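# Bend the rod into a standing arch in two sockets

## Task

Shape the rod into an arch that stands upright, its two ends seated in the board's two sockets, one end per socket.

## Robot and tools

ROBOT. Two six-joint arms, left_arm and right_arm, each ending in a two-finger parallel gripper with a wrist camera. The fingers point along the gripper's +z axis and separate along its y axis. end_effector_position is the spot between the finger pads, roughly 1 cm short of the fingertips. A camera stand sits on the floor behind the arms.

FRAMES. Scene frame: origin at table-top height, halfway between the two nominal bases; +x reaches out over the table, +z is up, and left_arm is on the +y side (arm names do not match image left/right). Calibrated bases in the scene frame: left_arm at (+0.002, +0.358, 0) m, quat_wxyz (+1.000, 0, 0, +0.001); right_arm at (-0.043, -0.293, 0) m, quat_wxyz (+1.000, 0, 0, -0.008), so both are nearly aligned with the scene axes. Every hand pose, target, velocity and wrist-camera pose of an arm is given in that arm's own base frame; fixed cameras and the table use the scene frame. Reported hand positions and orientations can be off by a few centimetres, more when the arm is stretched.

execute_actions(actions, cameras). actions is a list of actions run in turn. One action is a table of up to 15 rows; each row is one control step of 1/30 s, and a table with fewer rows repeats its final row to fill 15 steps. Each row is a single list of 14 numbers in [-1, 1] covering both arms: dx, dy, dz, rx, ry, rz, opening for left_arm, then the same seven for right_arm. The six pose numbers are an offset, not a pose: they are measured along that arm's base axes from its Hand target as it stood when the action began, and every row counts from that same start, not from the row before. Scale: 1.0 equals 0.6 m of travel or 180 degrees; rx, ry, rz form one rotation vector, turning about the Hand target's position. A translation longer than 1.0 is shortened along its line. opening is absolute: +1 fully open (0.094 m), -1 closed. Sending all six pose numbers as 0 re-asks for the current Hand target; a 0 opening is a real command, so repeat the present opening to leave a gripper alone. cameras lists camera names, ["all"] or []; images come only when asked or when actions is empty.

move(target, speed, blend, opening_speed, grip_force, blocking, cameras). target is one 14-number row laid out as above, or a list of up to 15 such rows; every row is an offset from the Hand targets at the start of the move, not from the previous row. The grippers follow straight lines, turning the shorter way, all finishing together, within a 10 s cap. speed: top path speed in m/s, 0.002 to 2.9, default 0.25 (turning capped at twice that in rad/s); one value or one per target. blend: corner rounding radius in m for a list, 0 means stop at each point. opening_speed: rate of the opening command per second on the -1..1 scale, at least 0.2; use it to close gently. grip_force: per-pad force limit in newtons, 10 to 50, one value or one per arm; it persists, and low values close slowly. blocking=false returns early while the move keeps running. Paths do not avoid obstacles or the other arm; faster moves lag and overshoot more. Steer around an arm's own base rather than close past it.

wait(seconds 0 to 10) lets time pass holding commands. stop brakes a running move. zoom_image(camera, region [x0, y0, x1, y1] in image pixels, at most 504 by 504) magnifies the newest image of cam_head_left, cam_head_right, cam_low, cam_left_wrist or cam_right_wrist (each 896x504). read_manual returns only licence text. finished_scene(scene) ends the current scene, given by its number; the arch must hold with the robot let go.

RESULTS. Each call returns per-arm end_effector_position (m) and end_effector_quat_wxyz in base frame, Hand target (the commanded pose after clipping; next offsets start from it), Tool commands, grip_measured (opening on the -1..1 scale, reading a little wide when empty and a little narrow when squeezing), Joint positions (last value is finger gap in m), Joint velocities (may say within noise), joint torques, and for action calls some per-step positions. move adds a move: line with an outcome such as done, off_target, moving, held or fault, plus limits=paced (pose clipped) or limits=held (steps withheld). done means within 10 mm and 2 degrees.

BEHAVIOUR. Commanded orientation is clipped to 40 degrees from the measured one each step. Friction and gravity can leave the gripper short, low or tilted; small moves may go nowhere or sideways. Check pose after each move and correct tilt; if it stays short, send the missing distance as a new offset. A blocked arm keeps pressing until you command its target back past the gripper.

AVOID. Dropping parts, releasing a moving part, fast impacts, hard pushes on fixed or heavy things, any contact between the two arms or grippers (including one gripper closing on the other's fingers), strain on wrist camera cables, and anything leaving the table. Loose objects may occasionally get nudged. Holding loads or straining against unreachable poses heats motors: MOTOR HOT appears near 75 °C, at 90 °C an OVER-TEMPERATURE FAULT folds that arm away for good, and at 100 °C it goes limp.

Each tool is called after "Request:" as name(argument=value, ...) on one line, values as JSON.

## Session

Request:
execute_actions(actions=[])

Scene clock: 0.00 s.
left_arm: end_effector_position=(+0.3858, +0.0046, +0.0735) grip_measured=+1.000 end_effector_quat_wxyz=(+0.546, -0.023, +0.835, +0.057) | right_arm: end_effector_position=(+0.3853, -0.0370, +0.0808) grip_measured=+1.000 end_effector_quat_wxyz=(+0.545, +0.055, +0.831, -0.098)
Joint positions: left_arm=[-0.072 1.546 0.357 0.773 -0.187 -0.006 0.094] | right_arm=[0.007 1.524 0.369 0.747 0.23 -0.013 0.094]
Joint velocities: within noise
Joint torques (N m): no reading
Heat: left arm: 33 °C; right arm: 32 °C.
Hand target: left_arm +0.3884, +0.0046, +0.0786; +0.552, -0.024, +0.832, +0.057 | right_arm +0.3868, -0.0370, +0.0839; +0.548, +0.055, +0.829, -0.097
Tool commands: left_gripper/opening=+1.0 right_gripper/opening=+1.0
camera_calibration:
cam_left_wrist: T_world_to_cam=[[0.100034, -0.985953, -0.133757, -0.0207795], [-0.929818, -0.044783, -0.365285, 0.389753], [0.354164, 0.16091, -0.921236, 0.0613736], [0, 0, 0, 1]] pos_world=[0.342741, -0.0129089, 0.196131]
cam_right_wrist: T_world_to_cam=[[-0.169388, -0.982246, 0.0806298, 0.0236298], [-0.917565, 0.127316, -0.376651, 0.390986], [0.359698, -0.137783, -0.92284, 0.0597481], [0, 0, 0, 1]] pos_world=[0.341266, -0.0183361, 0.200498]

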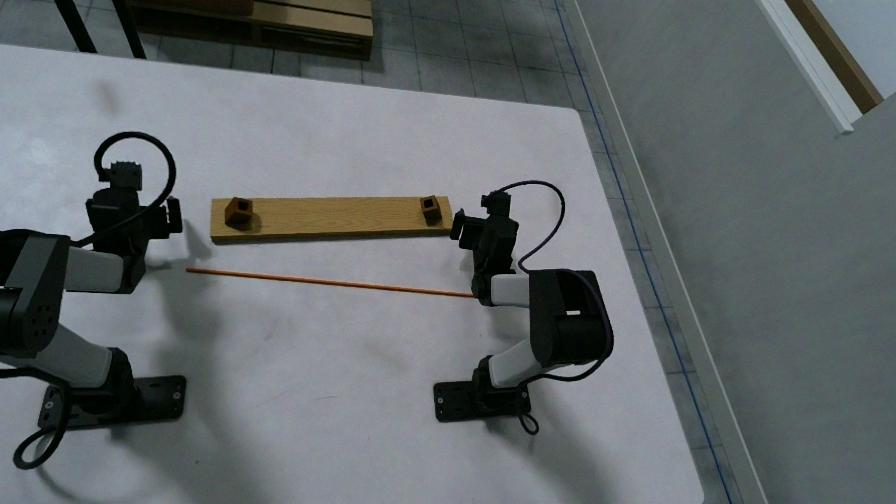

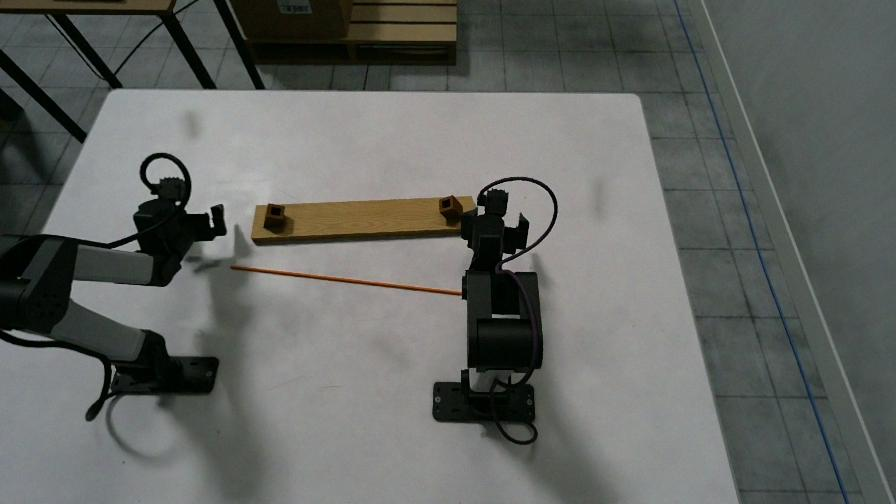

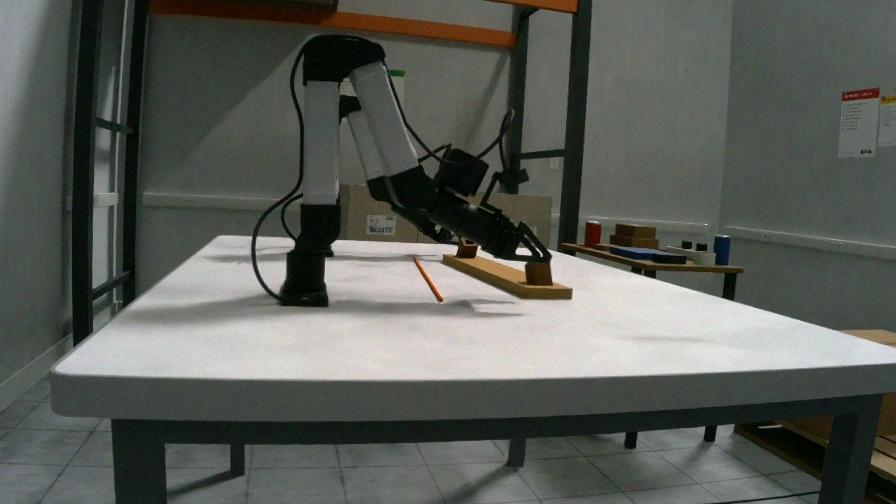

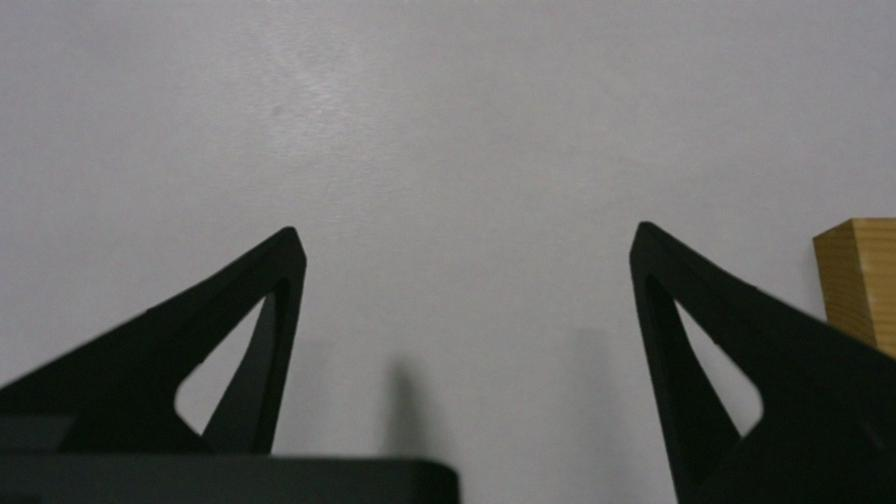

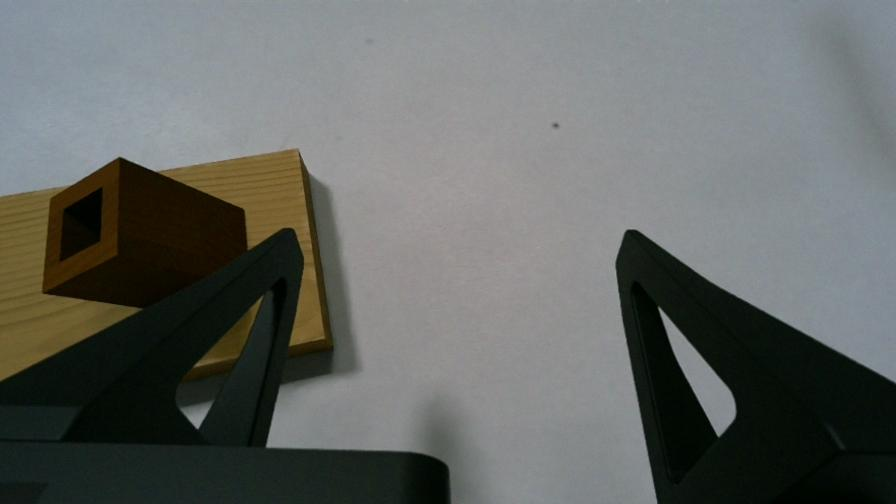

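Request:
move(target=[[0,0,0.15,0,0,0,0.3,-0.05,0,0.17,0,0,0,0.3],[-0.182,-0.249,0.08,0.3043,0.2851,-0.4745,0.3,-0.278,0.112,0.36,-0.4505,-0.0013,0.1902,0.3],[-0.182,-0.249,-0.023,0.3043,0.2851,-0.4745,0.3,-0.278,0.112,0.36,-0.4505,-0.0013,0.1902,0.3]], blend=[0.05,0.03,0], cameras=["cam_head_left","cam_head_right","cam_left_wrist"])

Scene clock: 19.97 s.
left_arm: end_effector_position=(+0.2799, -0.1445, +0.0661) grip_measured=+0.302 end_effector_quat_wxyz=(+0.036, +0.747, +0.664, +0.026) | right_arm: end_effector_position=(+0.2237, +0.0336, +0.2912) grip_measured=+0.303 end_effector_quat_wxyz=(-0.456, +0.540, -0.549, +0.446)
Joint positions: left_arm=[-0.489 1.683 1.192 -0.995 -0.023 1.2 0.061] | right_arm=[0.561 0.372 0.675 -0.523 0.548 -1.435 0.061]
Joint torques (N m): left_arm=[-0.68 -8.76 6.12 0.69 0.03 0.21] | right_arm=[0.16 1.68 7.42 1.83 0.19 0.03]
Heat: left arm: 36 °C; right arm: 36 °C.
Hand target: left_arm +0.2792, -0.1449, +0.0649; +0.033, +0.754, +0.656, +0.029 | right_arm +0.2201, +0.0302, +0.2999; -0.457, +0.535, -0.548, +0.452
Off the commanded pose: left_arm 0.001 m, 1 deg | right_arm 0.010 m, 1 deg.
move: done
camera_calibration:
cam_left_wrist: T_world_to_cam=[[-0.978285, 0.174094, -0.112468, 0.309804], [0.0465317, 0.713268, 0.699346, 0.0478212], [0.201972, 0.678926, -0.70588, 0.219247], [0, 0, 0, 1]] pos_world=[0.25657, -0.236897, 0.156162]
Images, in order (width x height): cam_head_left 896x504, cam_head_right 896x504, cam_left_wrist 896x504.

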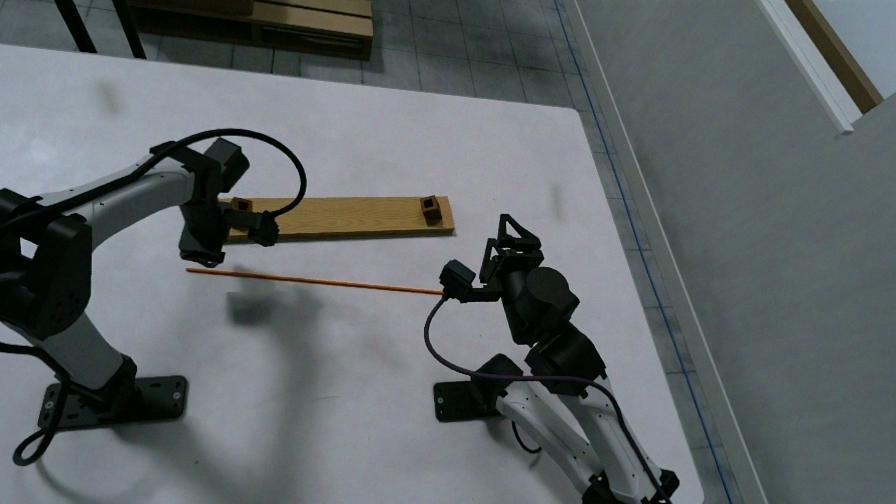

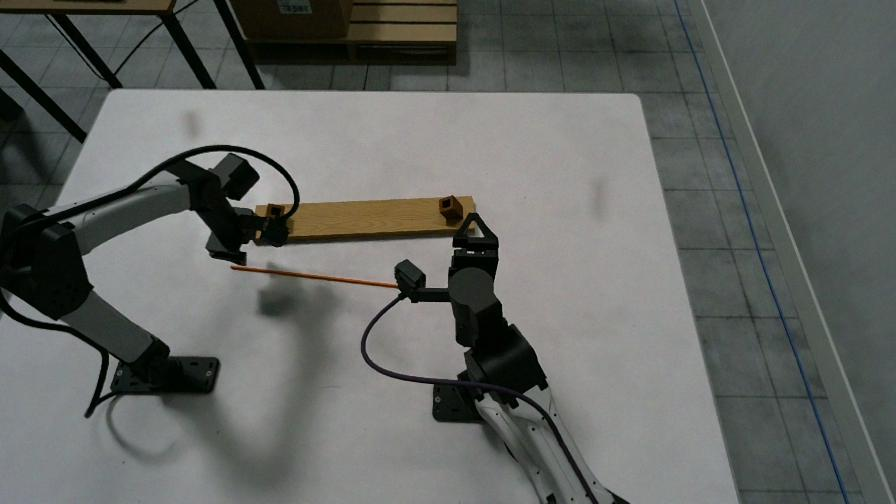

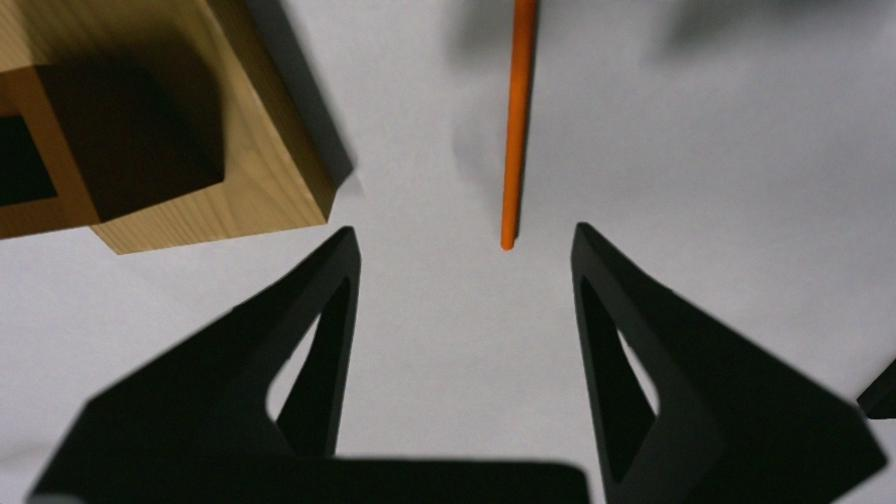

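Request:
move(target=[-0.027,-0.021,-0.06,0,0,-0.005,-0.3,0,0,0,0,0,0,0.3], speed=0.1, cameras=["cam_left_wrist"])

Scene clock: 24.07 s.
left_arm: end_effector_position=(+0.2656, -0.1582, +0.0335) grip_measured=-0.298 end_effector_quat_wxyz=(+0.041, +0.760, +0.648, +0.028) | right_arm: end_effector_position=(+0.2237, +0.0336, +0.2912) grip_measured=+0.303 end_effector_quat_wxyz=(-0.456, +0.540, -0.549, +0.446)
Joint positions: left_arm=[-0.553 1.693 1.065 -0.849 -0.027 1.178 0.033] | right_arm=[0.561 0.372 0.675 -0.523 0.548 -1.435 0.061]
Joint torques (N m): left_arm=[-0.69 -7.82 5.49 0.71 0.02 -0.05] | right_arm=[0.16 1.68 7.42 1.82 0.17 0.03]
Heat: left arm: 36 °C; right arm: 37 °C.
Hand target: left_arm +0.2629, -0.1575, +0.0288; +0.033, +0.759, +0.650, +0.028 | right_arm +0.2201, +0.0302, +0.2999; -0.458, +0.535, -0.548, +0.452
Off the commanded pose: left_arm 0.005 m, 1 deg | right_arm 0.010 m, 1 deg.
move: done
camera_calibration:
cam_left_wrist: T_world_to_cam=[[-0.96894, 0.214316, -0.123389, 0.298873], [0.0689284, 0.713226, 0.697537, 0.0750619], [0.237497, 0.667366, -0.705845, 0.19726], [0, 0, 0, 1]] pos_world=[0.237568, -0.249234, 0.123754]
Images, in order (width x height): cam_left_wrist 896x504.

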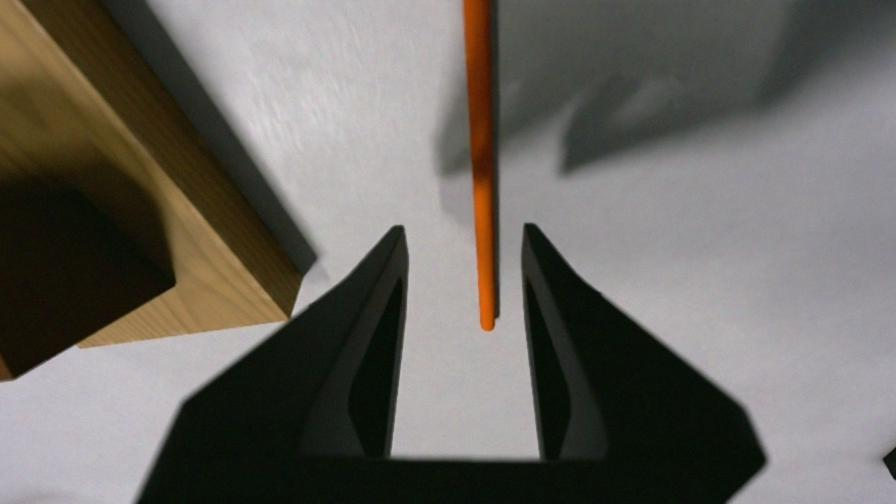

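Request:
move(target=[[-0.0125,-0.009,-0.012,0,0,0,-0.5,0,0,0,0,0,0,0.3],[-0.0125,-0.009,-0.029,0,0,0,-0.5,0,0,0,0,0,0,0.3]], speed=0.04, blend=[0.003,0], cameras=["cam_left_wrist"])

Scene clock: 27.17 s.
left_arm: end_effector_position=(+0.2586, -0.1639, +0.0164) grip_measured=-0.498 end_effector_quat_wxyz=(+0.041, +0.760, +0.648, +0.028) | right_arm: end_effector_position=(+0.2237, +0.0336, +0.2912) grip_measured=+0.303 end_effector_quat_wxyz=(-0.456, +0.540, -0.549, +0.446)
Joint positions: left_arm=[-0.582 1.71 1.011 -0.777 -0.03 1.149 0.024] | right_arm=[0.561 0.372 0.675 -0.523 0.548 -1.435 0.061]
Joint torques (N m): left_arm=[-0.65 -7.72 5.26 0.71 0.03 -0.05] | right_arm=[0.16 1.68 7.42 1.82 0.17 0.03]
Heat: left arm: 36 °C; right arm: 37 °C.
Hand target: left_arm +0.2555, -0.1629, +0.0114; +0.033, +0.759, +0.650, +0.028 | right_arm +0.2201, +0.0302, +0.2999; -0.458, +0.535, -0.548, +0.452
Off the commanded pose: left_arm 0.006 m, 1 deg | right_arm 0.010 m, 1 deg.
move: done
camera_calibration:
cam_left_wrist: T_world_to_cam=[[-0.968898, 0.214116, -0.12406, 0.291104], [0.0684359, 0.713625, 0.697177, 0.0918677], [0.237809, 0.667003, -0.706084, 0.190471], [0, 0, 0, 1]] pos_world=[0.230468, -0.254934, 0.106555]
Images, in order (width x height): cam_left_wrist 896x504.

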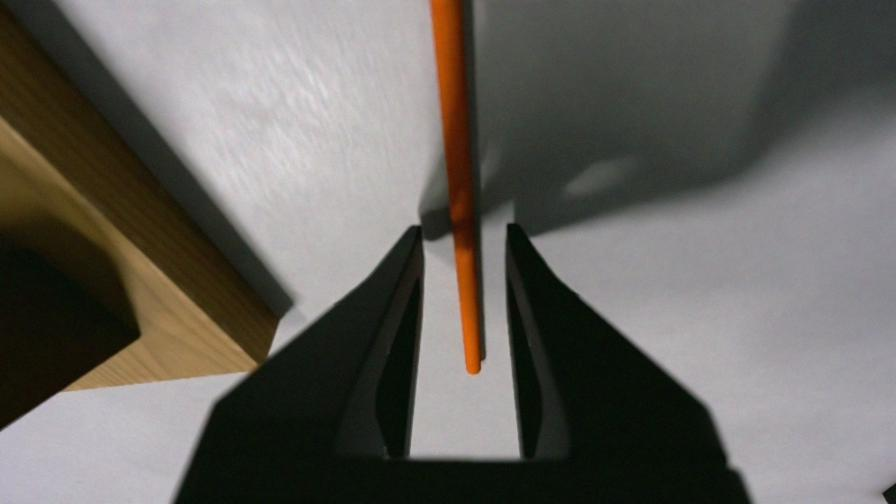

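Centered. Press slightly and close, then lift.

Request:
move(target=[[0,0,-0.014,0,0,0,-0.5,0,0,0,0,0,0,0.3],[0,0,-0.014,0,0,0,-1,0,0,0,0,0,0,0.3]], speed=0.03, opening_speed=0.4, cameras=["cam_left_wrist"])

Scene clock: 30.33 s.
left_arm: end_effector_position=(+0.2586, -0.1639, +0.0125) grip_measured=-0.918 end_effector_quat_wxyz=(+0.042, +0.760, +0.648, +0.028) | right_arm: end_effector_position=(+0.2237, +0.0336, +0.2912) grip_measured=+0.303 end_effector_quat_wxyz=(-0.456, +0.540, -0.549, +0.446)
Joint positions: left_arm=[-0.582 1.716 1.001 -0.76 -0.03 1.149 0.004] | right_arm=[0.561 0.372 0.675 -0.523 0.548 -1.435 0.061]
Joint torques (N m): left_arm=[-0.65 -6.89 4.49 0.91 0.03 -0.03] | right_arm=[0.16 1.68 7.42 1.82 0.17 0.03]
Heat: left arm: 36 °C; right arm: 38 °C.
Hand target: left_arm +0.2555, -0.1629, +0.0030; +0.033, +0.759, +0.650, +0.028 | right_arm +0.2201, +0.0302, +0.2999; -0.458, +0.535, -0.548, +0.452
Off the commanded pose: left_arm 0.010 m, 1 deg | right_arm 0.010 m, 1 deg.
move: done
camera_calibration:
cam_left_wrist: T_world_to_cam=[[-0.968901, 0.213699, -0.124752, 0.290565], [0.0677433, 0.713971, 0.69689, 0.0947926], [0.237995, 0.666767, -0.706244, 0.187564], [0, 0, 0, 1]] pos_world=[0.230468, -0.254834, 0.102655]
Images, in order (width x height): cam_left_wrist 896x504.

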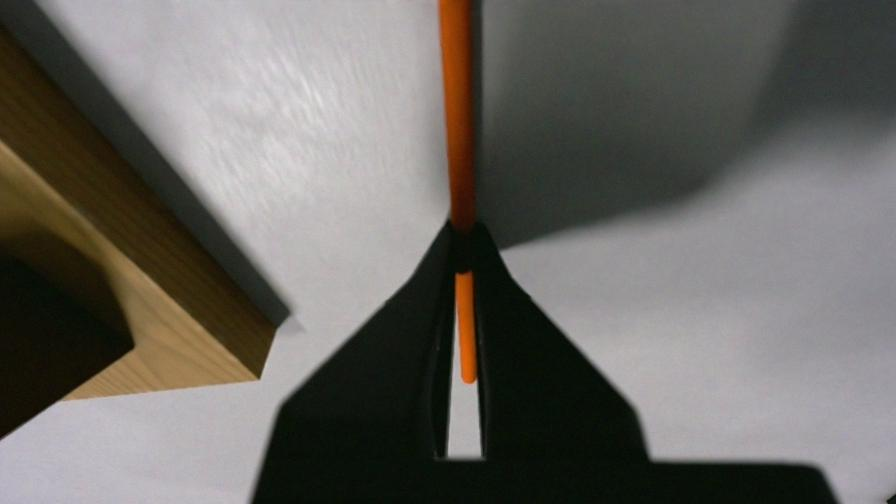

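Request:
move(target=[[0,0,0.06,0,0,0,-1,0,0,0.0,0,0,0,0.3],[0.05,0.03,0.15,-0.0129,-0.1386,0.03,-1,0,0,0.05,0,0,0,0.3],[0.1075,0.0788,0.4945,-0.0387,-0.4158,0.0509,-1,0,0,0,0,0,0,0.3]], speed=0.15, blend=[0.02,0.03,0], cameras=["all"])

Scene clock: 39.90 s.
left_arm: end_effector_position=(+0.3198, -0.1202, +0.2936) grip_measured=-0.920 end_effector_quat_wxyz=(+0.454, +0.545, +0.551, +0.440) | right_arm: end_effector_position=(+0.2203, +0.0312, +0.3001) grip_measured=+0.303 end_effector_quat_wxyz=(-0.457, +0.538, -0.549, +0.447)
Joint positions: left_arm=[-0.671 0.954 0.786 -0.084 -0.645 1.396 0.004] | right_arm=[0.561 0.376 0.712 -0.553 0.549 -1.435 0.061]
Joint torques (N m): left_arm=[0.54 -3.93 7.16 2.91 -0.17 0.05] | right_arm=[0.28 1.54 4.46 2.14 0.17 0.04]
Heat: left arm: 36 °C; right arm: 38 °C.
Hand target: left_arm +0.3200, -0.1155, +0.2998; +0.461, +0.532, +0.551, +0.449 | right_arm +0.2201, +0.0302, +0.2999; -0.457, +0.535, -0.548, +0.452
Off the commanded pose: left_arm 0.008 m, 2 deg | right_arm 0.001 m, 1 deg.
move: done; blend cut to 0.0179 m at target 1
camera_calibration:
cam_left_wrist: T_world_to_cam=[[-0.174645, 0.0405169, -0.983798, 0.353036], [-0.68309, 0.714618, 0.150694, 0.264021], [0.709145, 0.69834, -0.0971277, 0.016738], [0, 0, 0, 1]] pos_world=[0.230136, -0.214667, 0.309156]
cam_right_wrist: T_world_to_cam=[[0.217722, -0.0292421, 0.975573, -0.338589], [-0.690598, -0.71094, 0.132813, 0.136787], [0.68969, -0.702645, -0.174982, 0.0513953], [0, 0, 0, 1]] pos_world=[0.132736, 0.123459, 0.321144]

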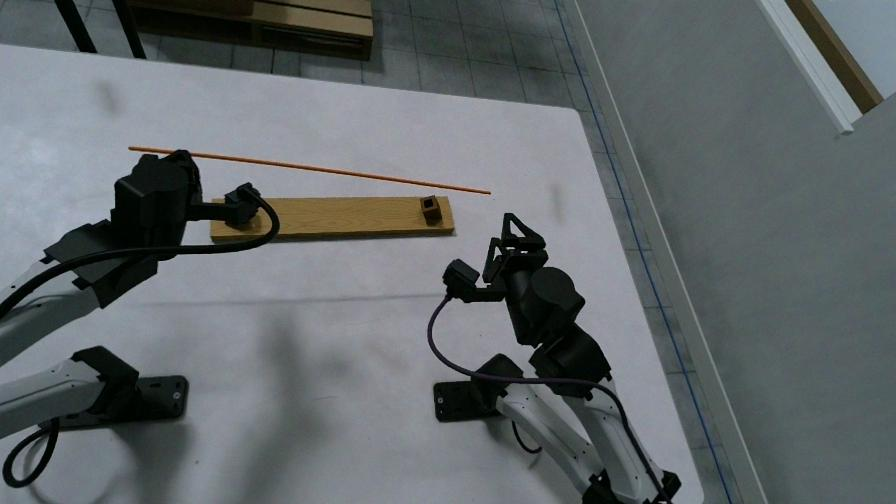

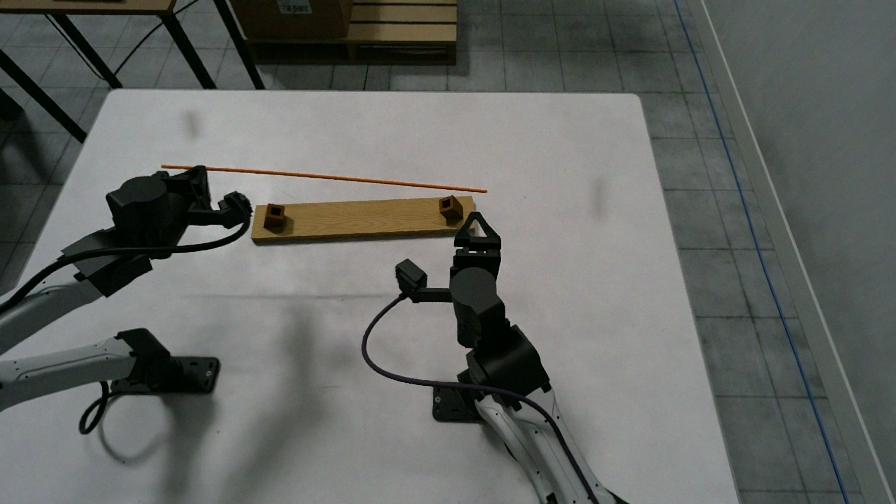

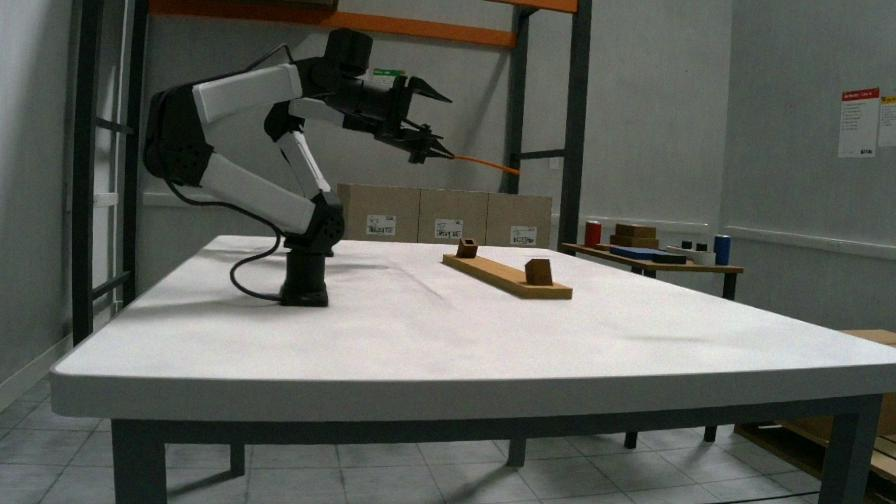

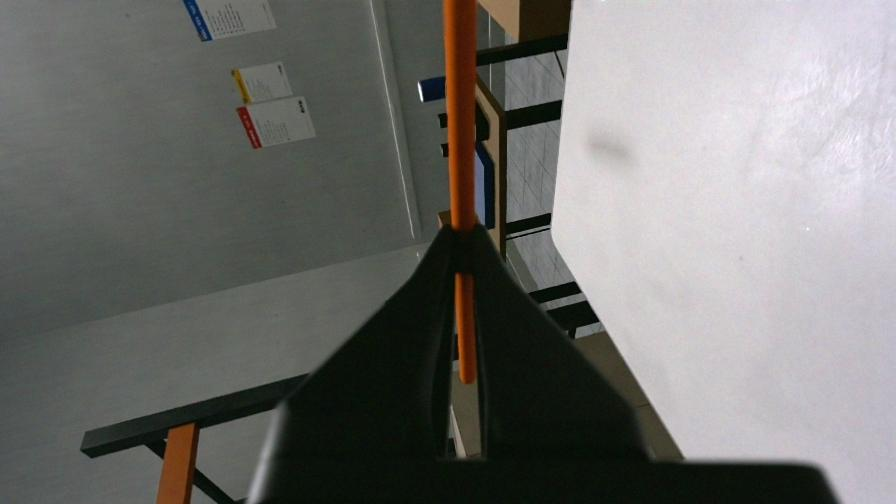

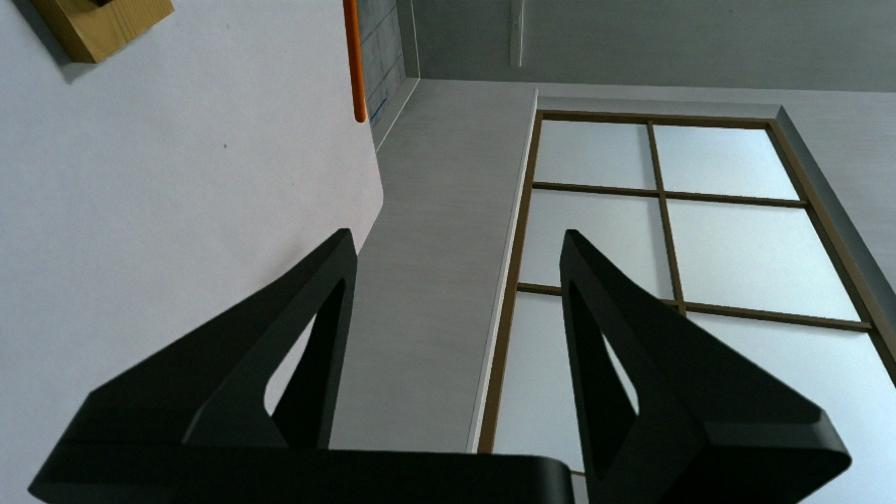

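Request:
move(target=[[0,0,0,0,0,0,-1,0,0.0483,-0.1,0.03,0,0,0.3],[0,0,0,0,0,0,-1,0.22,0.0483,-0.1,0.03,0,0,0.3]], speed=0.12, blend=[0.01,0], cameras=["cam_right_wrist"])

Scene clock: 45.43 s.
left_arm: end_effector_position=(+0.3198, -0.1202, +0.2938) grip_measured=-0.920 end_effector_quat_wxyz=(+0.454, +0.545, +0.550, +0.441) | right_arm: end_effector_position=(+0.3467, +0.0559, +0.2258) grip_measured=+0.303 end_effector_quat_wxyz=(+0.467, -0.517, +0.578, -0.424)
Joint positions: left_arm=[-0.671 0.954 0.786 -0.084 -0.645 1.397 0.004] | right_arm=[0.313 0.948 0.505 0.228 0.313 -1.4 0.061]
Joint torques (N m): left_arm=[0.54 -3.92 7.13 2.92 -0.15 0.06] | right_arm=[-0.72 -0.69 8.51 2.24 -0.2 0.06]
Heat: left arm: 36 °C; right arm: 39 °C.
Hand target: left_arm +0.3200, -0.1155, +0.2998; +0.461, +0.532, +0.551, +0.449 | right_arm +0.3521, +0.0592, +0.2398; +0.482, -0.513, +0.569, -0.426
Off the commanded pose: left_arm 0.008 m, 2 deg | right_arm 0.015 m, 2 deg.
move: off_target (right_arm)
camera_calibration:
cam_right_wrist: T_world_to_cam=[[0.235952, -0.113351, 0.965131, -0.292076], [-0.705616, -0.702861, 0.0899587, 0.265941], [0.668156, -0.702238, -0.245824, -0.00807899], [0, 0, 0, 1]] pos_world=[0.261967, 0.148139, 0.255982]
Images, in order (width x height): cam_right_wrist 896x504.

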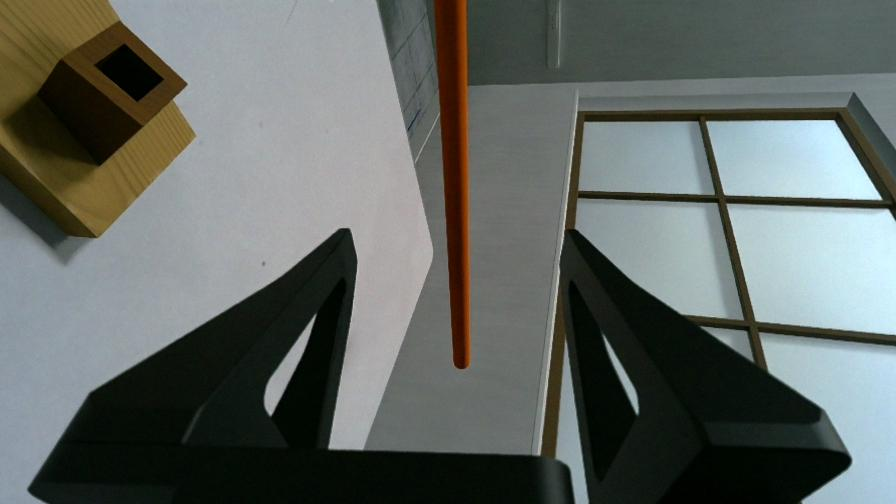

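Request:
move(target=[[0,0,0,0,0,0,-1,0.02,0.003,0.006,0,0,0,-0.2],[0,0,0,0,0,0,-1,0.02,0.003,0.006,0,0,0,-0.5]], speed=0.06, cameras=["cam_right_wrist"])

Scene clock: 48.03 s.
left_arm: end_effector_position=(+0.3198, -0.1202, +0.2938) grip_measured=-0.920 end_effector_quat_wxyz=(+0.454, +0.545, +0.550, +0.441) | right_arm: end_effector_position=(+0.3585, +0.0580, +0.2298) grip_measured=-0.497 end_effector_quat_wxyz=(+0.468, -0.517, +0.578, -0.424)
Joint positions: left_arm=[-0.671 0.954 0.786 -0.084 -0.645 1.397 0.004] | right_arm=[0.304 1.007 0.544 0.249 0.304 -1.402 0.024]
Joint torques (N m): left_arm=[0.54 -3.93 7.16 2.93 -0.16 0.05] | right_arm=[-0.8 -1.01 8.49 2.21 -0.18 0.05]
Heat: left arm: 37 °C; right arm: 39 °C.
Hand target: left_arm +0.3200, -0.1155, +0.2998; +0.461, +0.532, +0.551, +0.449 | right_arm +0.3641, +0.0610, +0.2435; +0.482, -0.513, +0.569, -0.426
Off the commanded pose: left_arm 0.008 m, 2 deg | right_arm 0.015 m, 2 deg.
move: off_target (right_arm); target 2's new opening was sent with right_arm's hand 0.015 m and 2 deg from that target
camera_calibration:
cam_right_wrist: T_world_to_cam=[[0.235229, -0.113235, 0.965321, -0.298329], [-0.705002, -0.703566, 0.089264, 0.275434], [0.669059, -0.701551, -0.245329, -0.0139186], [0, 0, 0, 1]] pos_world=[0.273669, 0.15024, 0.259982]
Images, in order (width x height): cam_right_wrist 896x504.

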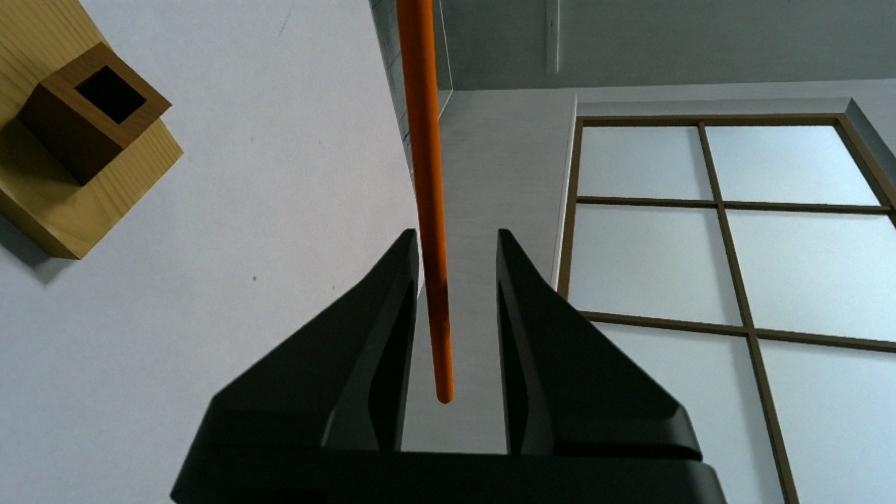

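Request:
move(target=[[0,0,0,0,0,0,-1,0.005,0.0,-0.015,0,0,0,-0.5],[0,0,0,0,0,0,-1,0.005,0.0,-0.015,0,0,0,-1]], speed=0.06, opening_speed=0.4, cameras=["cam_right_wrist"])

Request:
move(target=[0,0,0,0,0,0,0.2,0.0,0.0,0,0.0,0,0,-1], opening_speed=0.45, cameras=["cam_left_wrist"])

Scene clock: 55.03 s.
left_arm: end_effector_position=(+0.3200, -0.1203, +0.2947) grip_measured=-0.920 end_effector_quat_wxyz=(+0.456, +0.543, +0.550, +0.441) | right_arm: end_effector_position=(+0.3644, +0.0590, +0.2323) grip_measured=-0.904 end_effector_quat_wxyz=(+0.475, -0.512, +0.573, -0.428)
Joint positions: left_arm=[-0.671 0.954 0.786 -0.079 -0.646 1.397 0.004] | right_arm=[0.3 1.035 0.544 0.301 0.299 -1.406 0.005]
Joint torques (N m): left_arm=[0.59 -3.97 7.15 2.88 -0.15 0.06] | right_arm=[-0.8 -1.14 6.61 2.21 -0.18 0.1]
Heat: left arm: 38 °C; right arm: 40 °C.
Hand target: left_arm +0.3200, -0.1155, +0.2998; +0.461, +0.532, +0.551, +0.449 | right_arm +0.3671, +0.0609, +0.2345; +0.482, -0.513, +0.569, -0.426
Off the commanded pose: left_arm 0.007 m, 2 deg | right_arm 0.004 m, 1 deg.
move: done
camera_calibration:
cam_right_wrist: T_world_to_cam=[[0.213865, -0.117084, 0.969821, -0.295047], [-0.706062, -0.704618, 0.0706339, 0.284705], [0.675084, -0.69986, -0.233361, -0.0215989], [0, 0, 0, 1]] pos_world=[0.2787, 0.150947, 0.260992]
Images, in order (width x height): cam_right_wrist 896x504.

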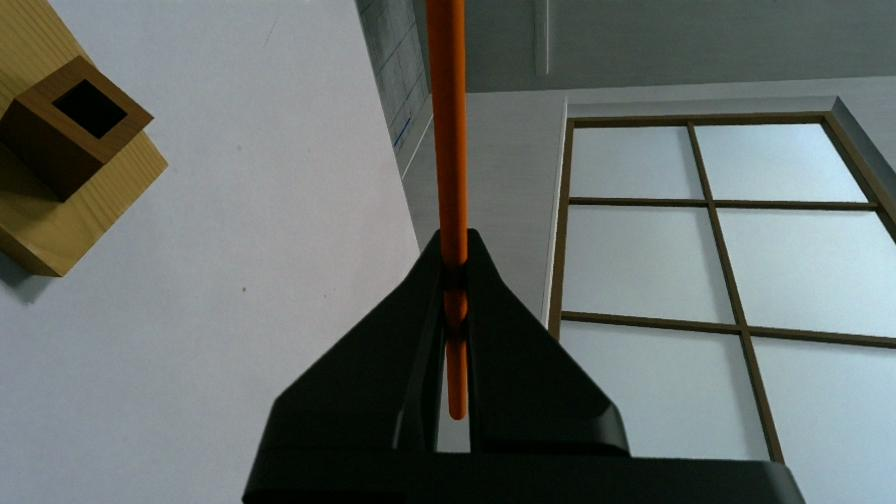

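Scene clock: 57.90 s.
left_arm: end_effector_position=(+0.3201, -0.1204, +0.2954) grip_measured=+0.198 end_effector_quat_wxyz=(+0.457, +0.542, +0.550, +0.441) | right_arm: end_effector_position=(+0.3644, +0.0590, +0.2323) grip_measured=-0.904 end_effector_quat_wxyz=(+0.475, -0.512, +0.573, -0.429)
Joint positions: left_arm=[-0.671 0.954 0.786 -0.076 -0.646 1.397 0.056] | right_arm=[0.3 1.035 0.544 0.301 0.299 -1.407 0.004]
Joint torques (N m): left_arm=[0.55 -3.89 7.13 2.85 -0.15 0.06] | right_arm=[-0.8 -1.14 6.63 2.21 -0.18 0.1]
Heat: left arm: 38 °C; right arm: 40 °C.
Hand target: left_arm +0.3200, -0.1155, +0.2998; +0.461, +0.532, +0.551, +0.449 | right_arm +0.3671, +0.0609, +0.2345; +0.482, -0.513, +0.569, -0.426
Off the commanded pose: left_arm 0.007 m, 2 deg | right_arm 0.004 m, 1 deg.
move: done
camera_calibration:
cam_left_wrist: T_world_to_cam=[[-0.1681, 0.0361139, -0.985108, 0.352632], [-0.684514, 0.714834, 0.143012, 0.266897], [0.709354, 0.698361, -0.0954435, 0.0162514], [0, 0, 0, 1]] pos_world=[0.230444, -0.214871, 0.310762]
Images, in order (width x height): cam_left_wrist 896x504.

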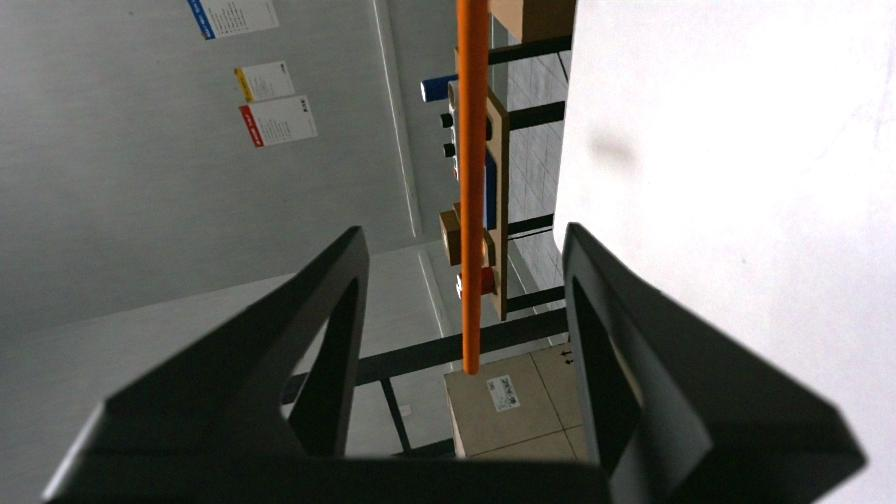

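Request:
move(target=[0.0333,-0.008,0.0155,0,0,0,-0.3,0.0,0.0,0,0.0,0,0,-1], speed=0.05, cameras=["cam_left_wrist"])

Scene clock: 61.47 s.
left_arm: end_effector_position=(+0.3351, -0.1190, +0.2923) grip_measured=-0.298 end_effector_quat_wxyz=(+0.446, +0.543, +0.556, +0.445) | right_arm: end_effector_position=(+0.3644, +0.0590, +0.2323) grip_measured=-0.904 end_effector_quat_wxyz=(+0.475, -0.512, +0.573, -0.429)
Joint positions: left_arm=[-0.632 1.015 0.813 -0.055 -0.627 1.404 0.033] | right_arm=[0.3 1.035 0.544 0.301 0.299 -1.407 0.004]
Joint torques (N m): left_arm=[0.69 -2.51 10.56 2.85 0.04 0.1] | right_arm=[-0.79 -1.14 6.63 2.21 -0.18 0.09]
Heat: left arm: 39 °C; right arm: 40 °C.
Hand target: left_arm +0.3400, -0.1204, +0.3090; +0.461, +0.532, +0.551, +0.449 | right_arm +0.3671, +0.0609, +0.2345; +0.482, -0.513, +0.569, -0.426
Off the commanded pose: left_arm 0.018 m, 2 deg | right_arm 0.004 m, 1 deg.
move: off_target (left_arm)
camera_calibration:
cam_left_wrist: T_world_to_cam=[[-0.182413, 0.0443174, -0.982223, 0.356936], [-0.695554, 0.700256, 0.160769, 0.273336], [0.694932, 0.712515, -0.0969104, 0.0112964], [0, 0, 0, 1]] pos_world=[0.247379, -0.215272, 0.307741]
Images, in order (width x height): cam_left_wrist 896x504.

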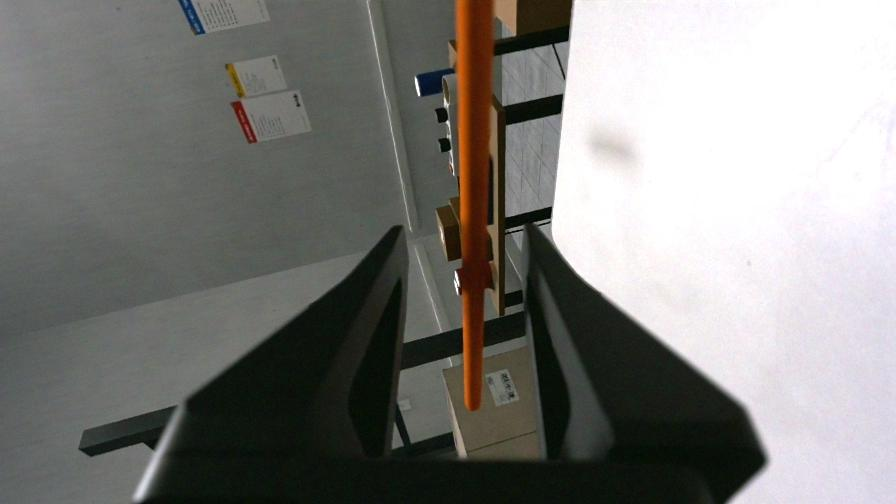

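Request:
move(target=[[0,0,0,0,0,0,-1,0,0,0,0,0,0,-1],[0,0,0.018,-0.072,0,0,-1,0,0,0.1425,0.048,0,0,-1],[0,-0.037,0.018,-0.1556,0,0,-1,0,0.037,0.1425,0.1317,0,0,-1],[0,-0.117,0.018,-0.267,0,0,-1,0,0.117,0.1425,0.243,0,0,-1]], blend=[0,0.01,0.01,0], cameras=["all"], speed=0.09)

Scene clock: 69.67 s.
left_arm: end_effector_position=(+0.3394, -0.1616, +0.3028) grip_measured=-0.908 end_effector_quat_wxyz=(+0.607, +0.283, +0.705, +0.232) | right_arm: end_effector_position=(+0.3651, +0.1004, +0.3075) grip_measured=-0.904 end_effector_quat_wxyz=(+0.607, -0.275, +0.708, -0.234)
Joint positions: left_arm=[-0.758 1.125 0.858 0.057 -0.729 0.607 0.004] | right_arm=[0.477 1.066 0.835 0.058 0.467 -0.66 0.004]
Joint torques (N m): left_arm=[-3 -2.74 10.77 2.99 0.7 -0.03] | right_arm=[2.43 -1.13 7.92 2.42 -0.79 0.24]
Heat: left arm: 40 °C; right arm: 41 °C.
Hand target: left_arm +0.3399, -0.1907, +0.3198; +0.638, +0.298, +0.686, +0.186 | right_arm +0.3670, +0.1312, +0.3201; +0.639, -0.296, +0.686, -0.183
Off the commanded pose: left_arm 0.034 m, 7 deg | right_arm 0.033 m, 8 deg.
move: off_target (left_arm, right_arm)
camera_calibration:
cam_left_wrist: T_world_to_cam=[[-0.0987797, -0.690608, -0.716452, 0.1424], [-0.766626, 0.511845, -0.387684, 0.464221], [0.63445, 0.510956, -0.579998, 0.173935], [0, 0, 0, 1]] pos_world=[0.259597, -0.228139, 0.382876]
cam_right_wrist: T_world_to_cam=[[0.13998, -0.744542, 0.652735, -0.175768], [-0.772821, -0.494268, -0.398054, 0.456487], [0.618993, -0.448727, -0.644586, 0.146165], [0, 0, 0, 1]] pos_world=[0.286911, 0.160348, 0.390652]

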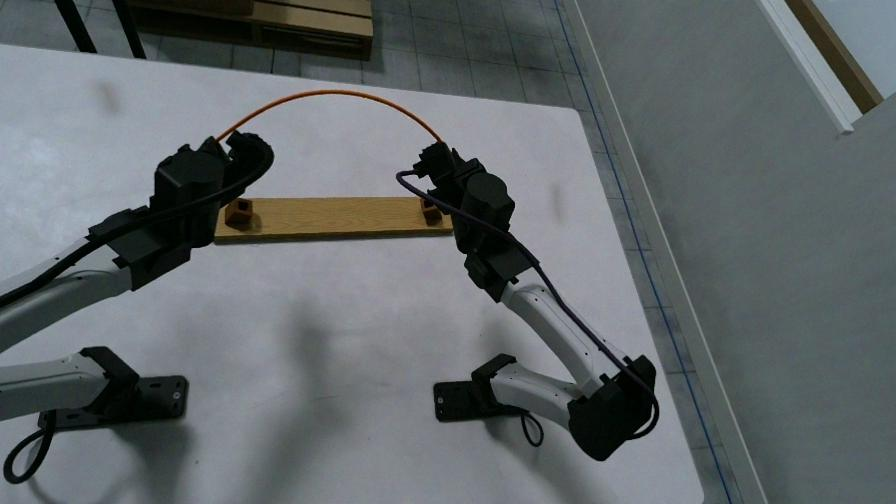

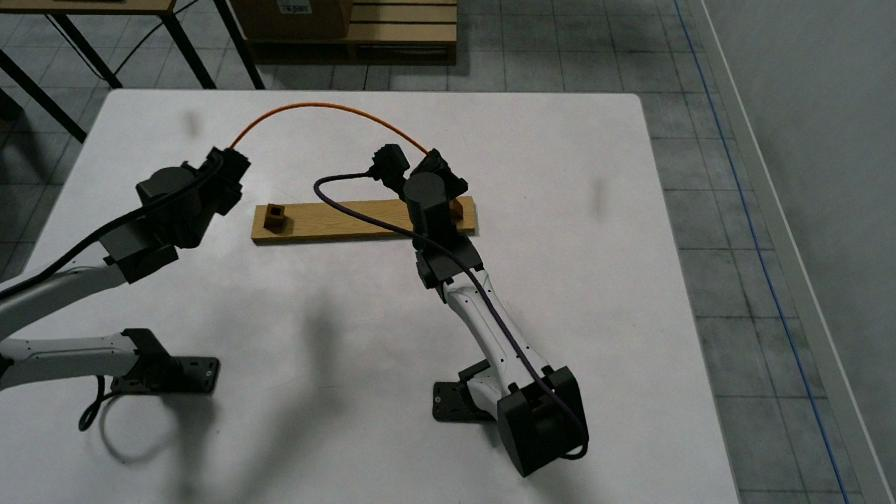

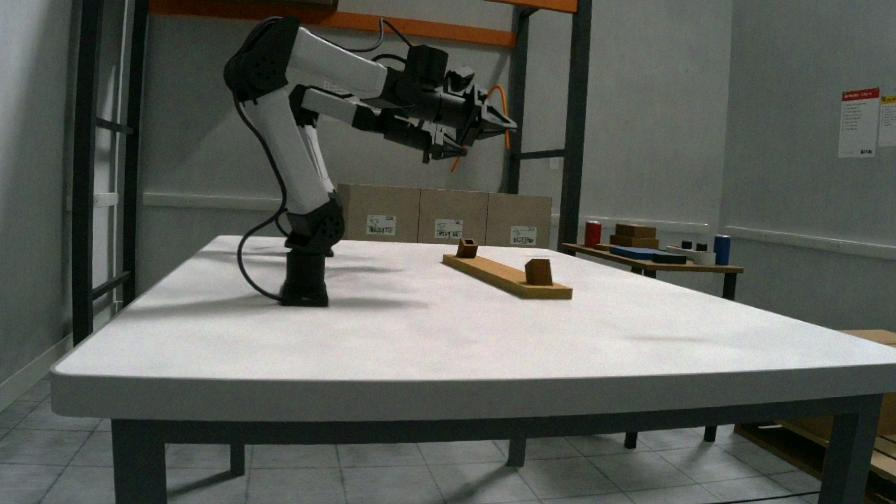

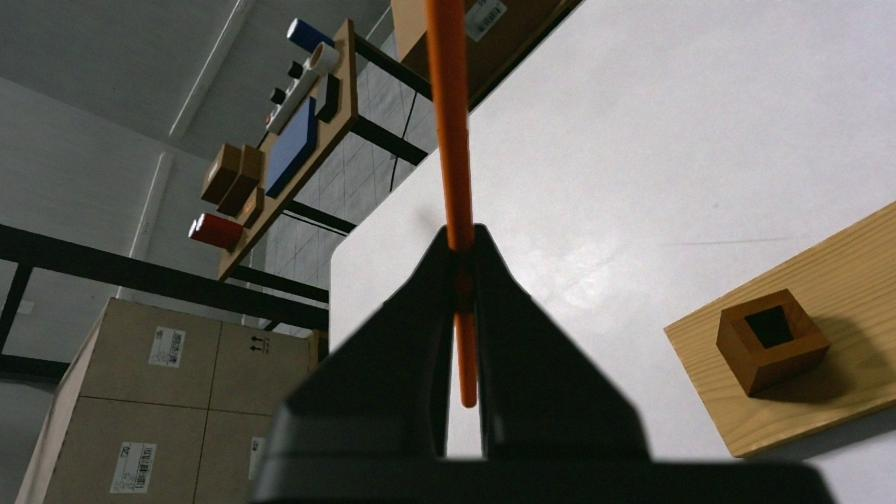

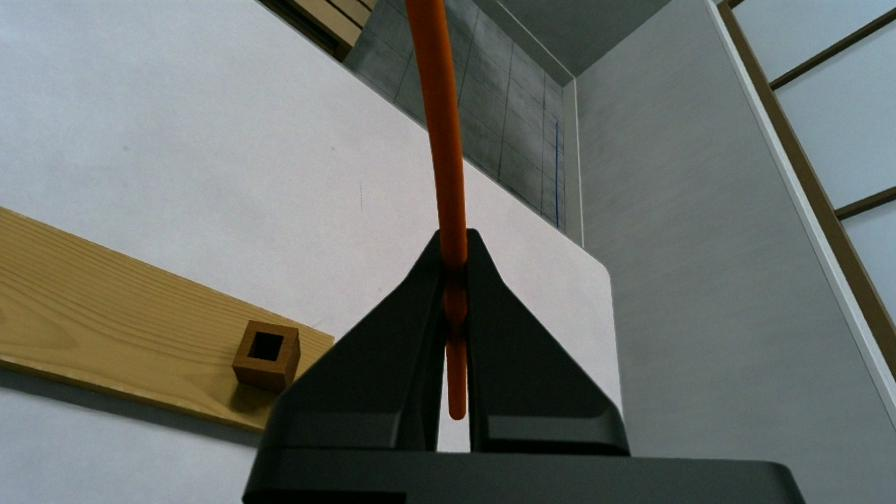

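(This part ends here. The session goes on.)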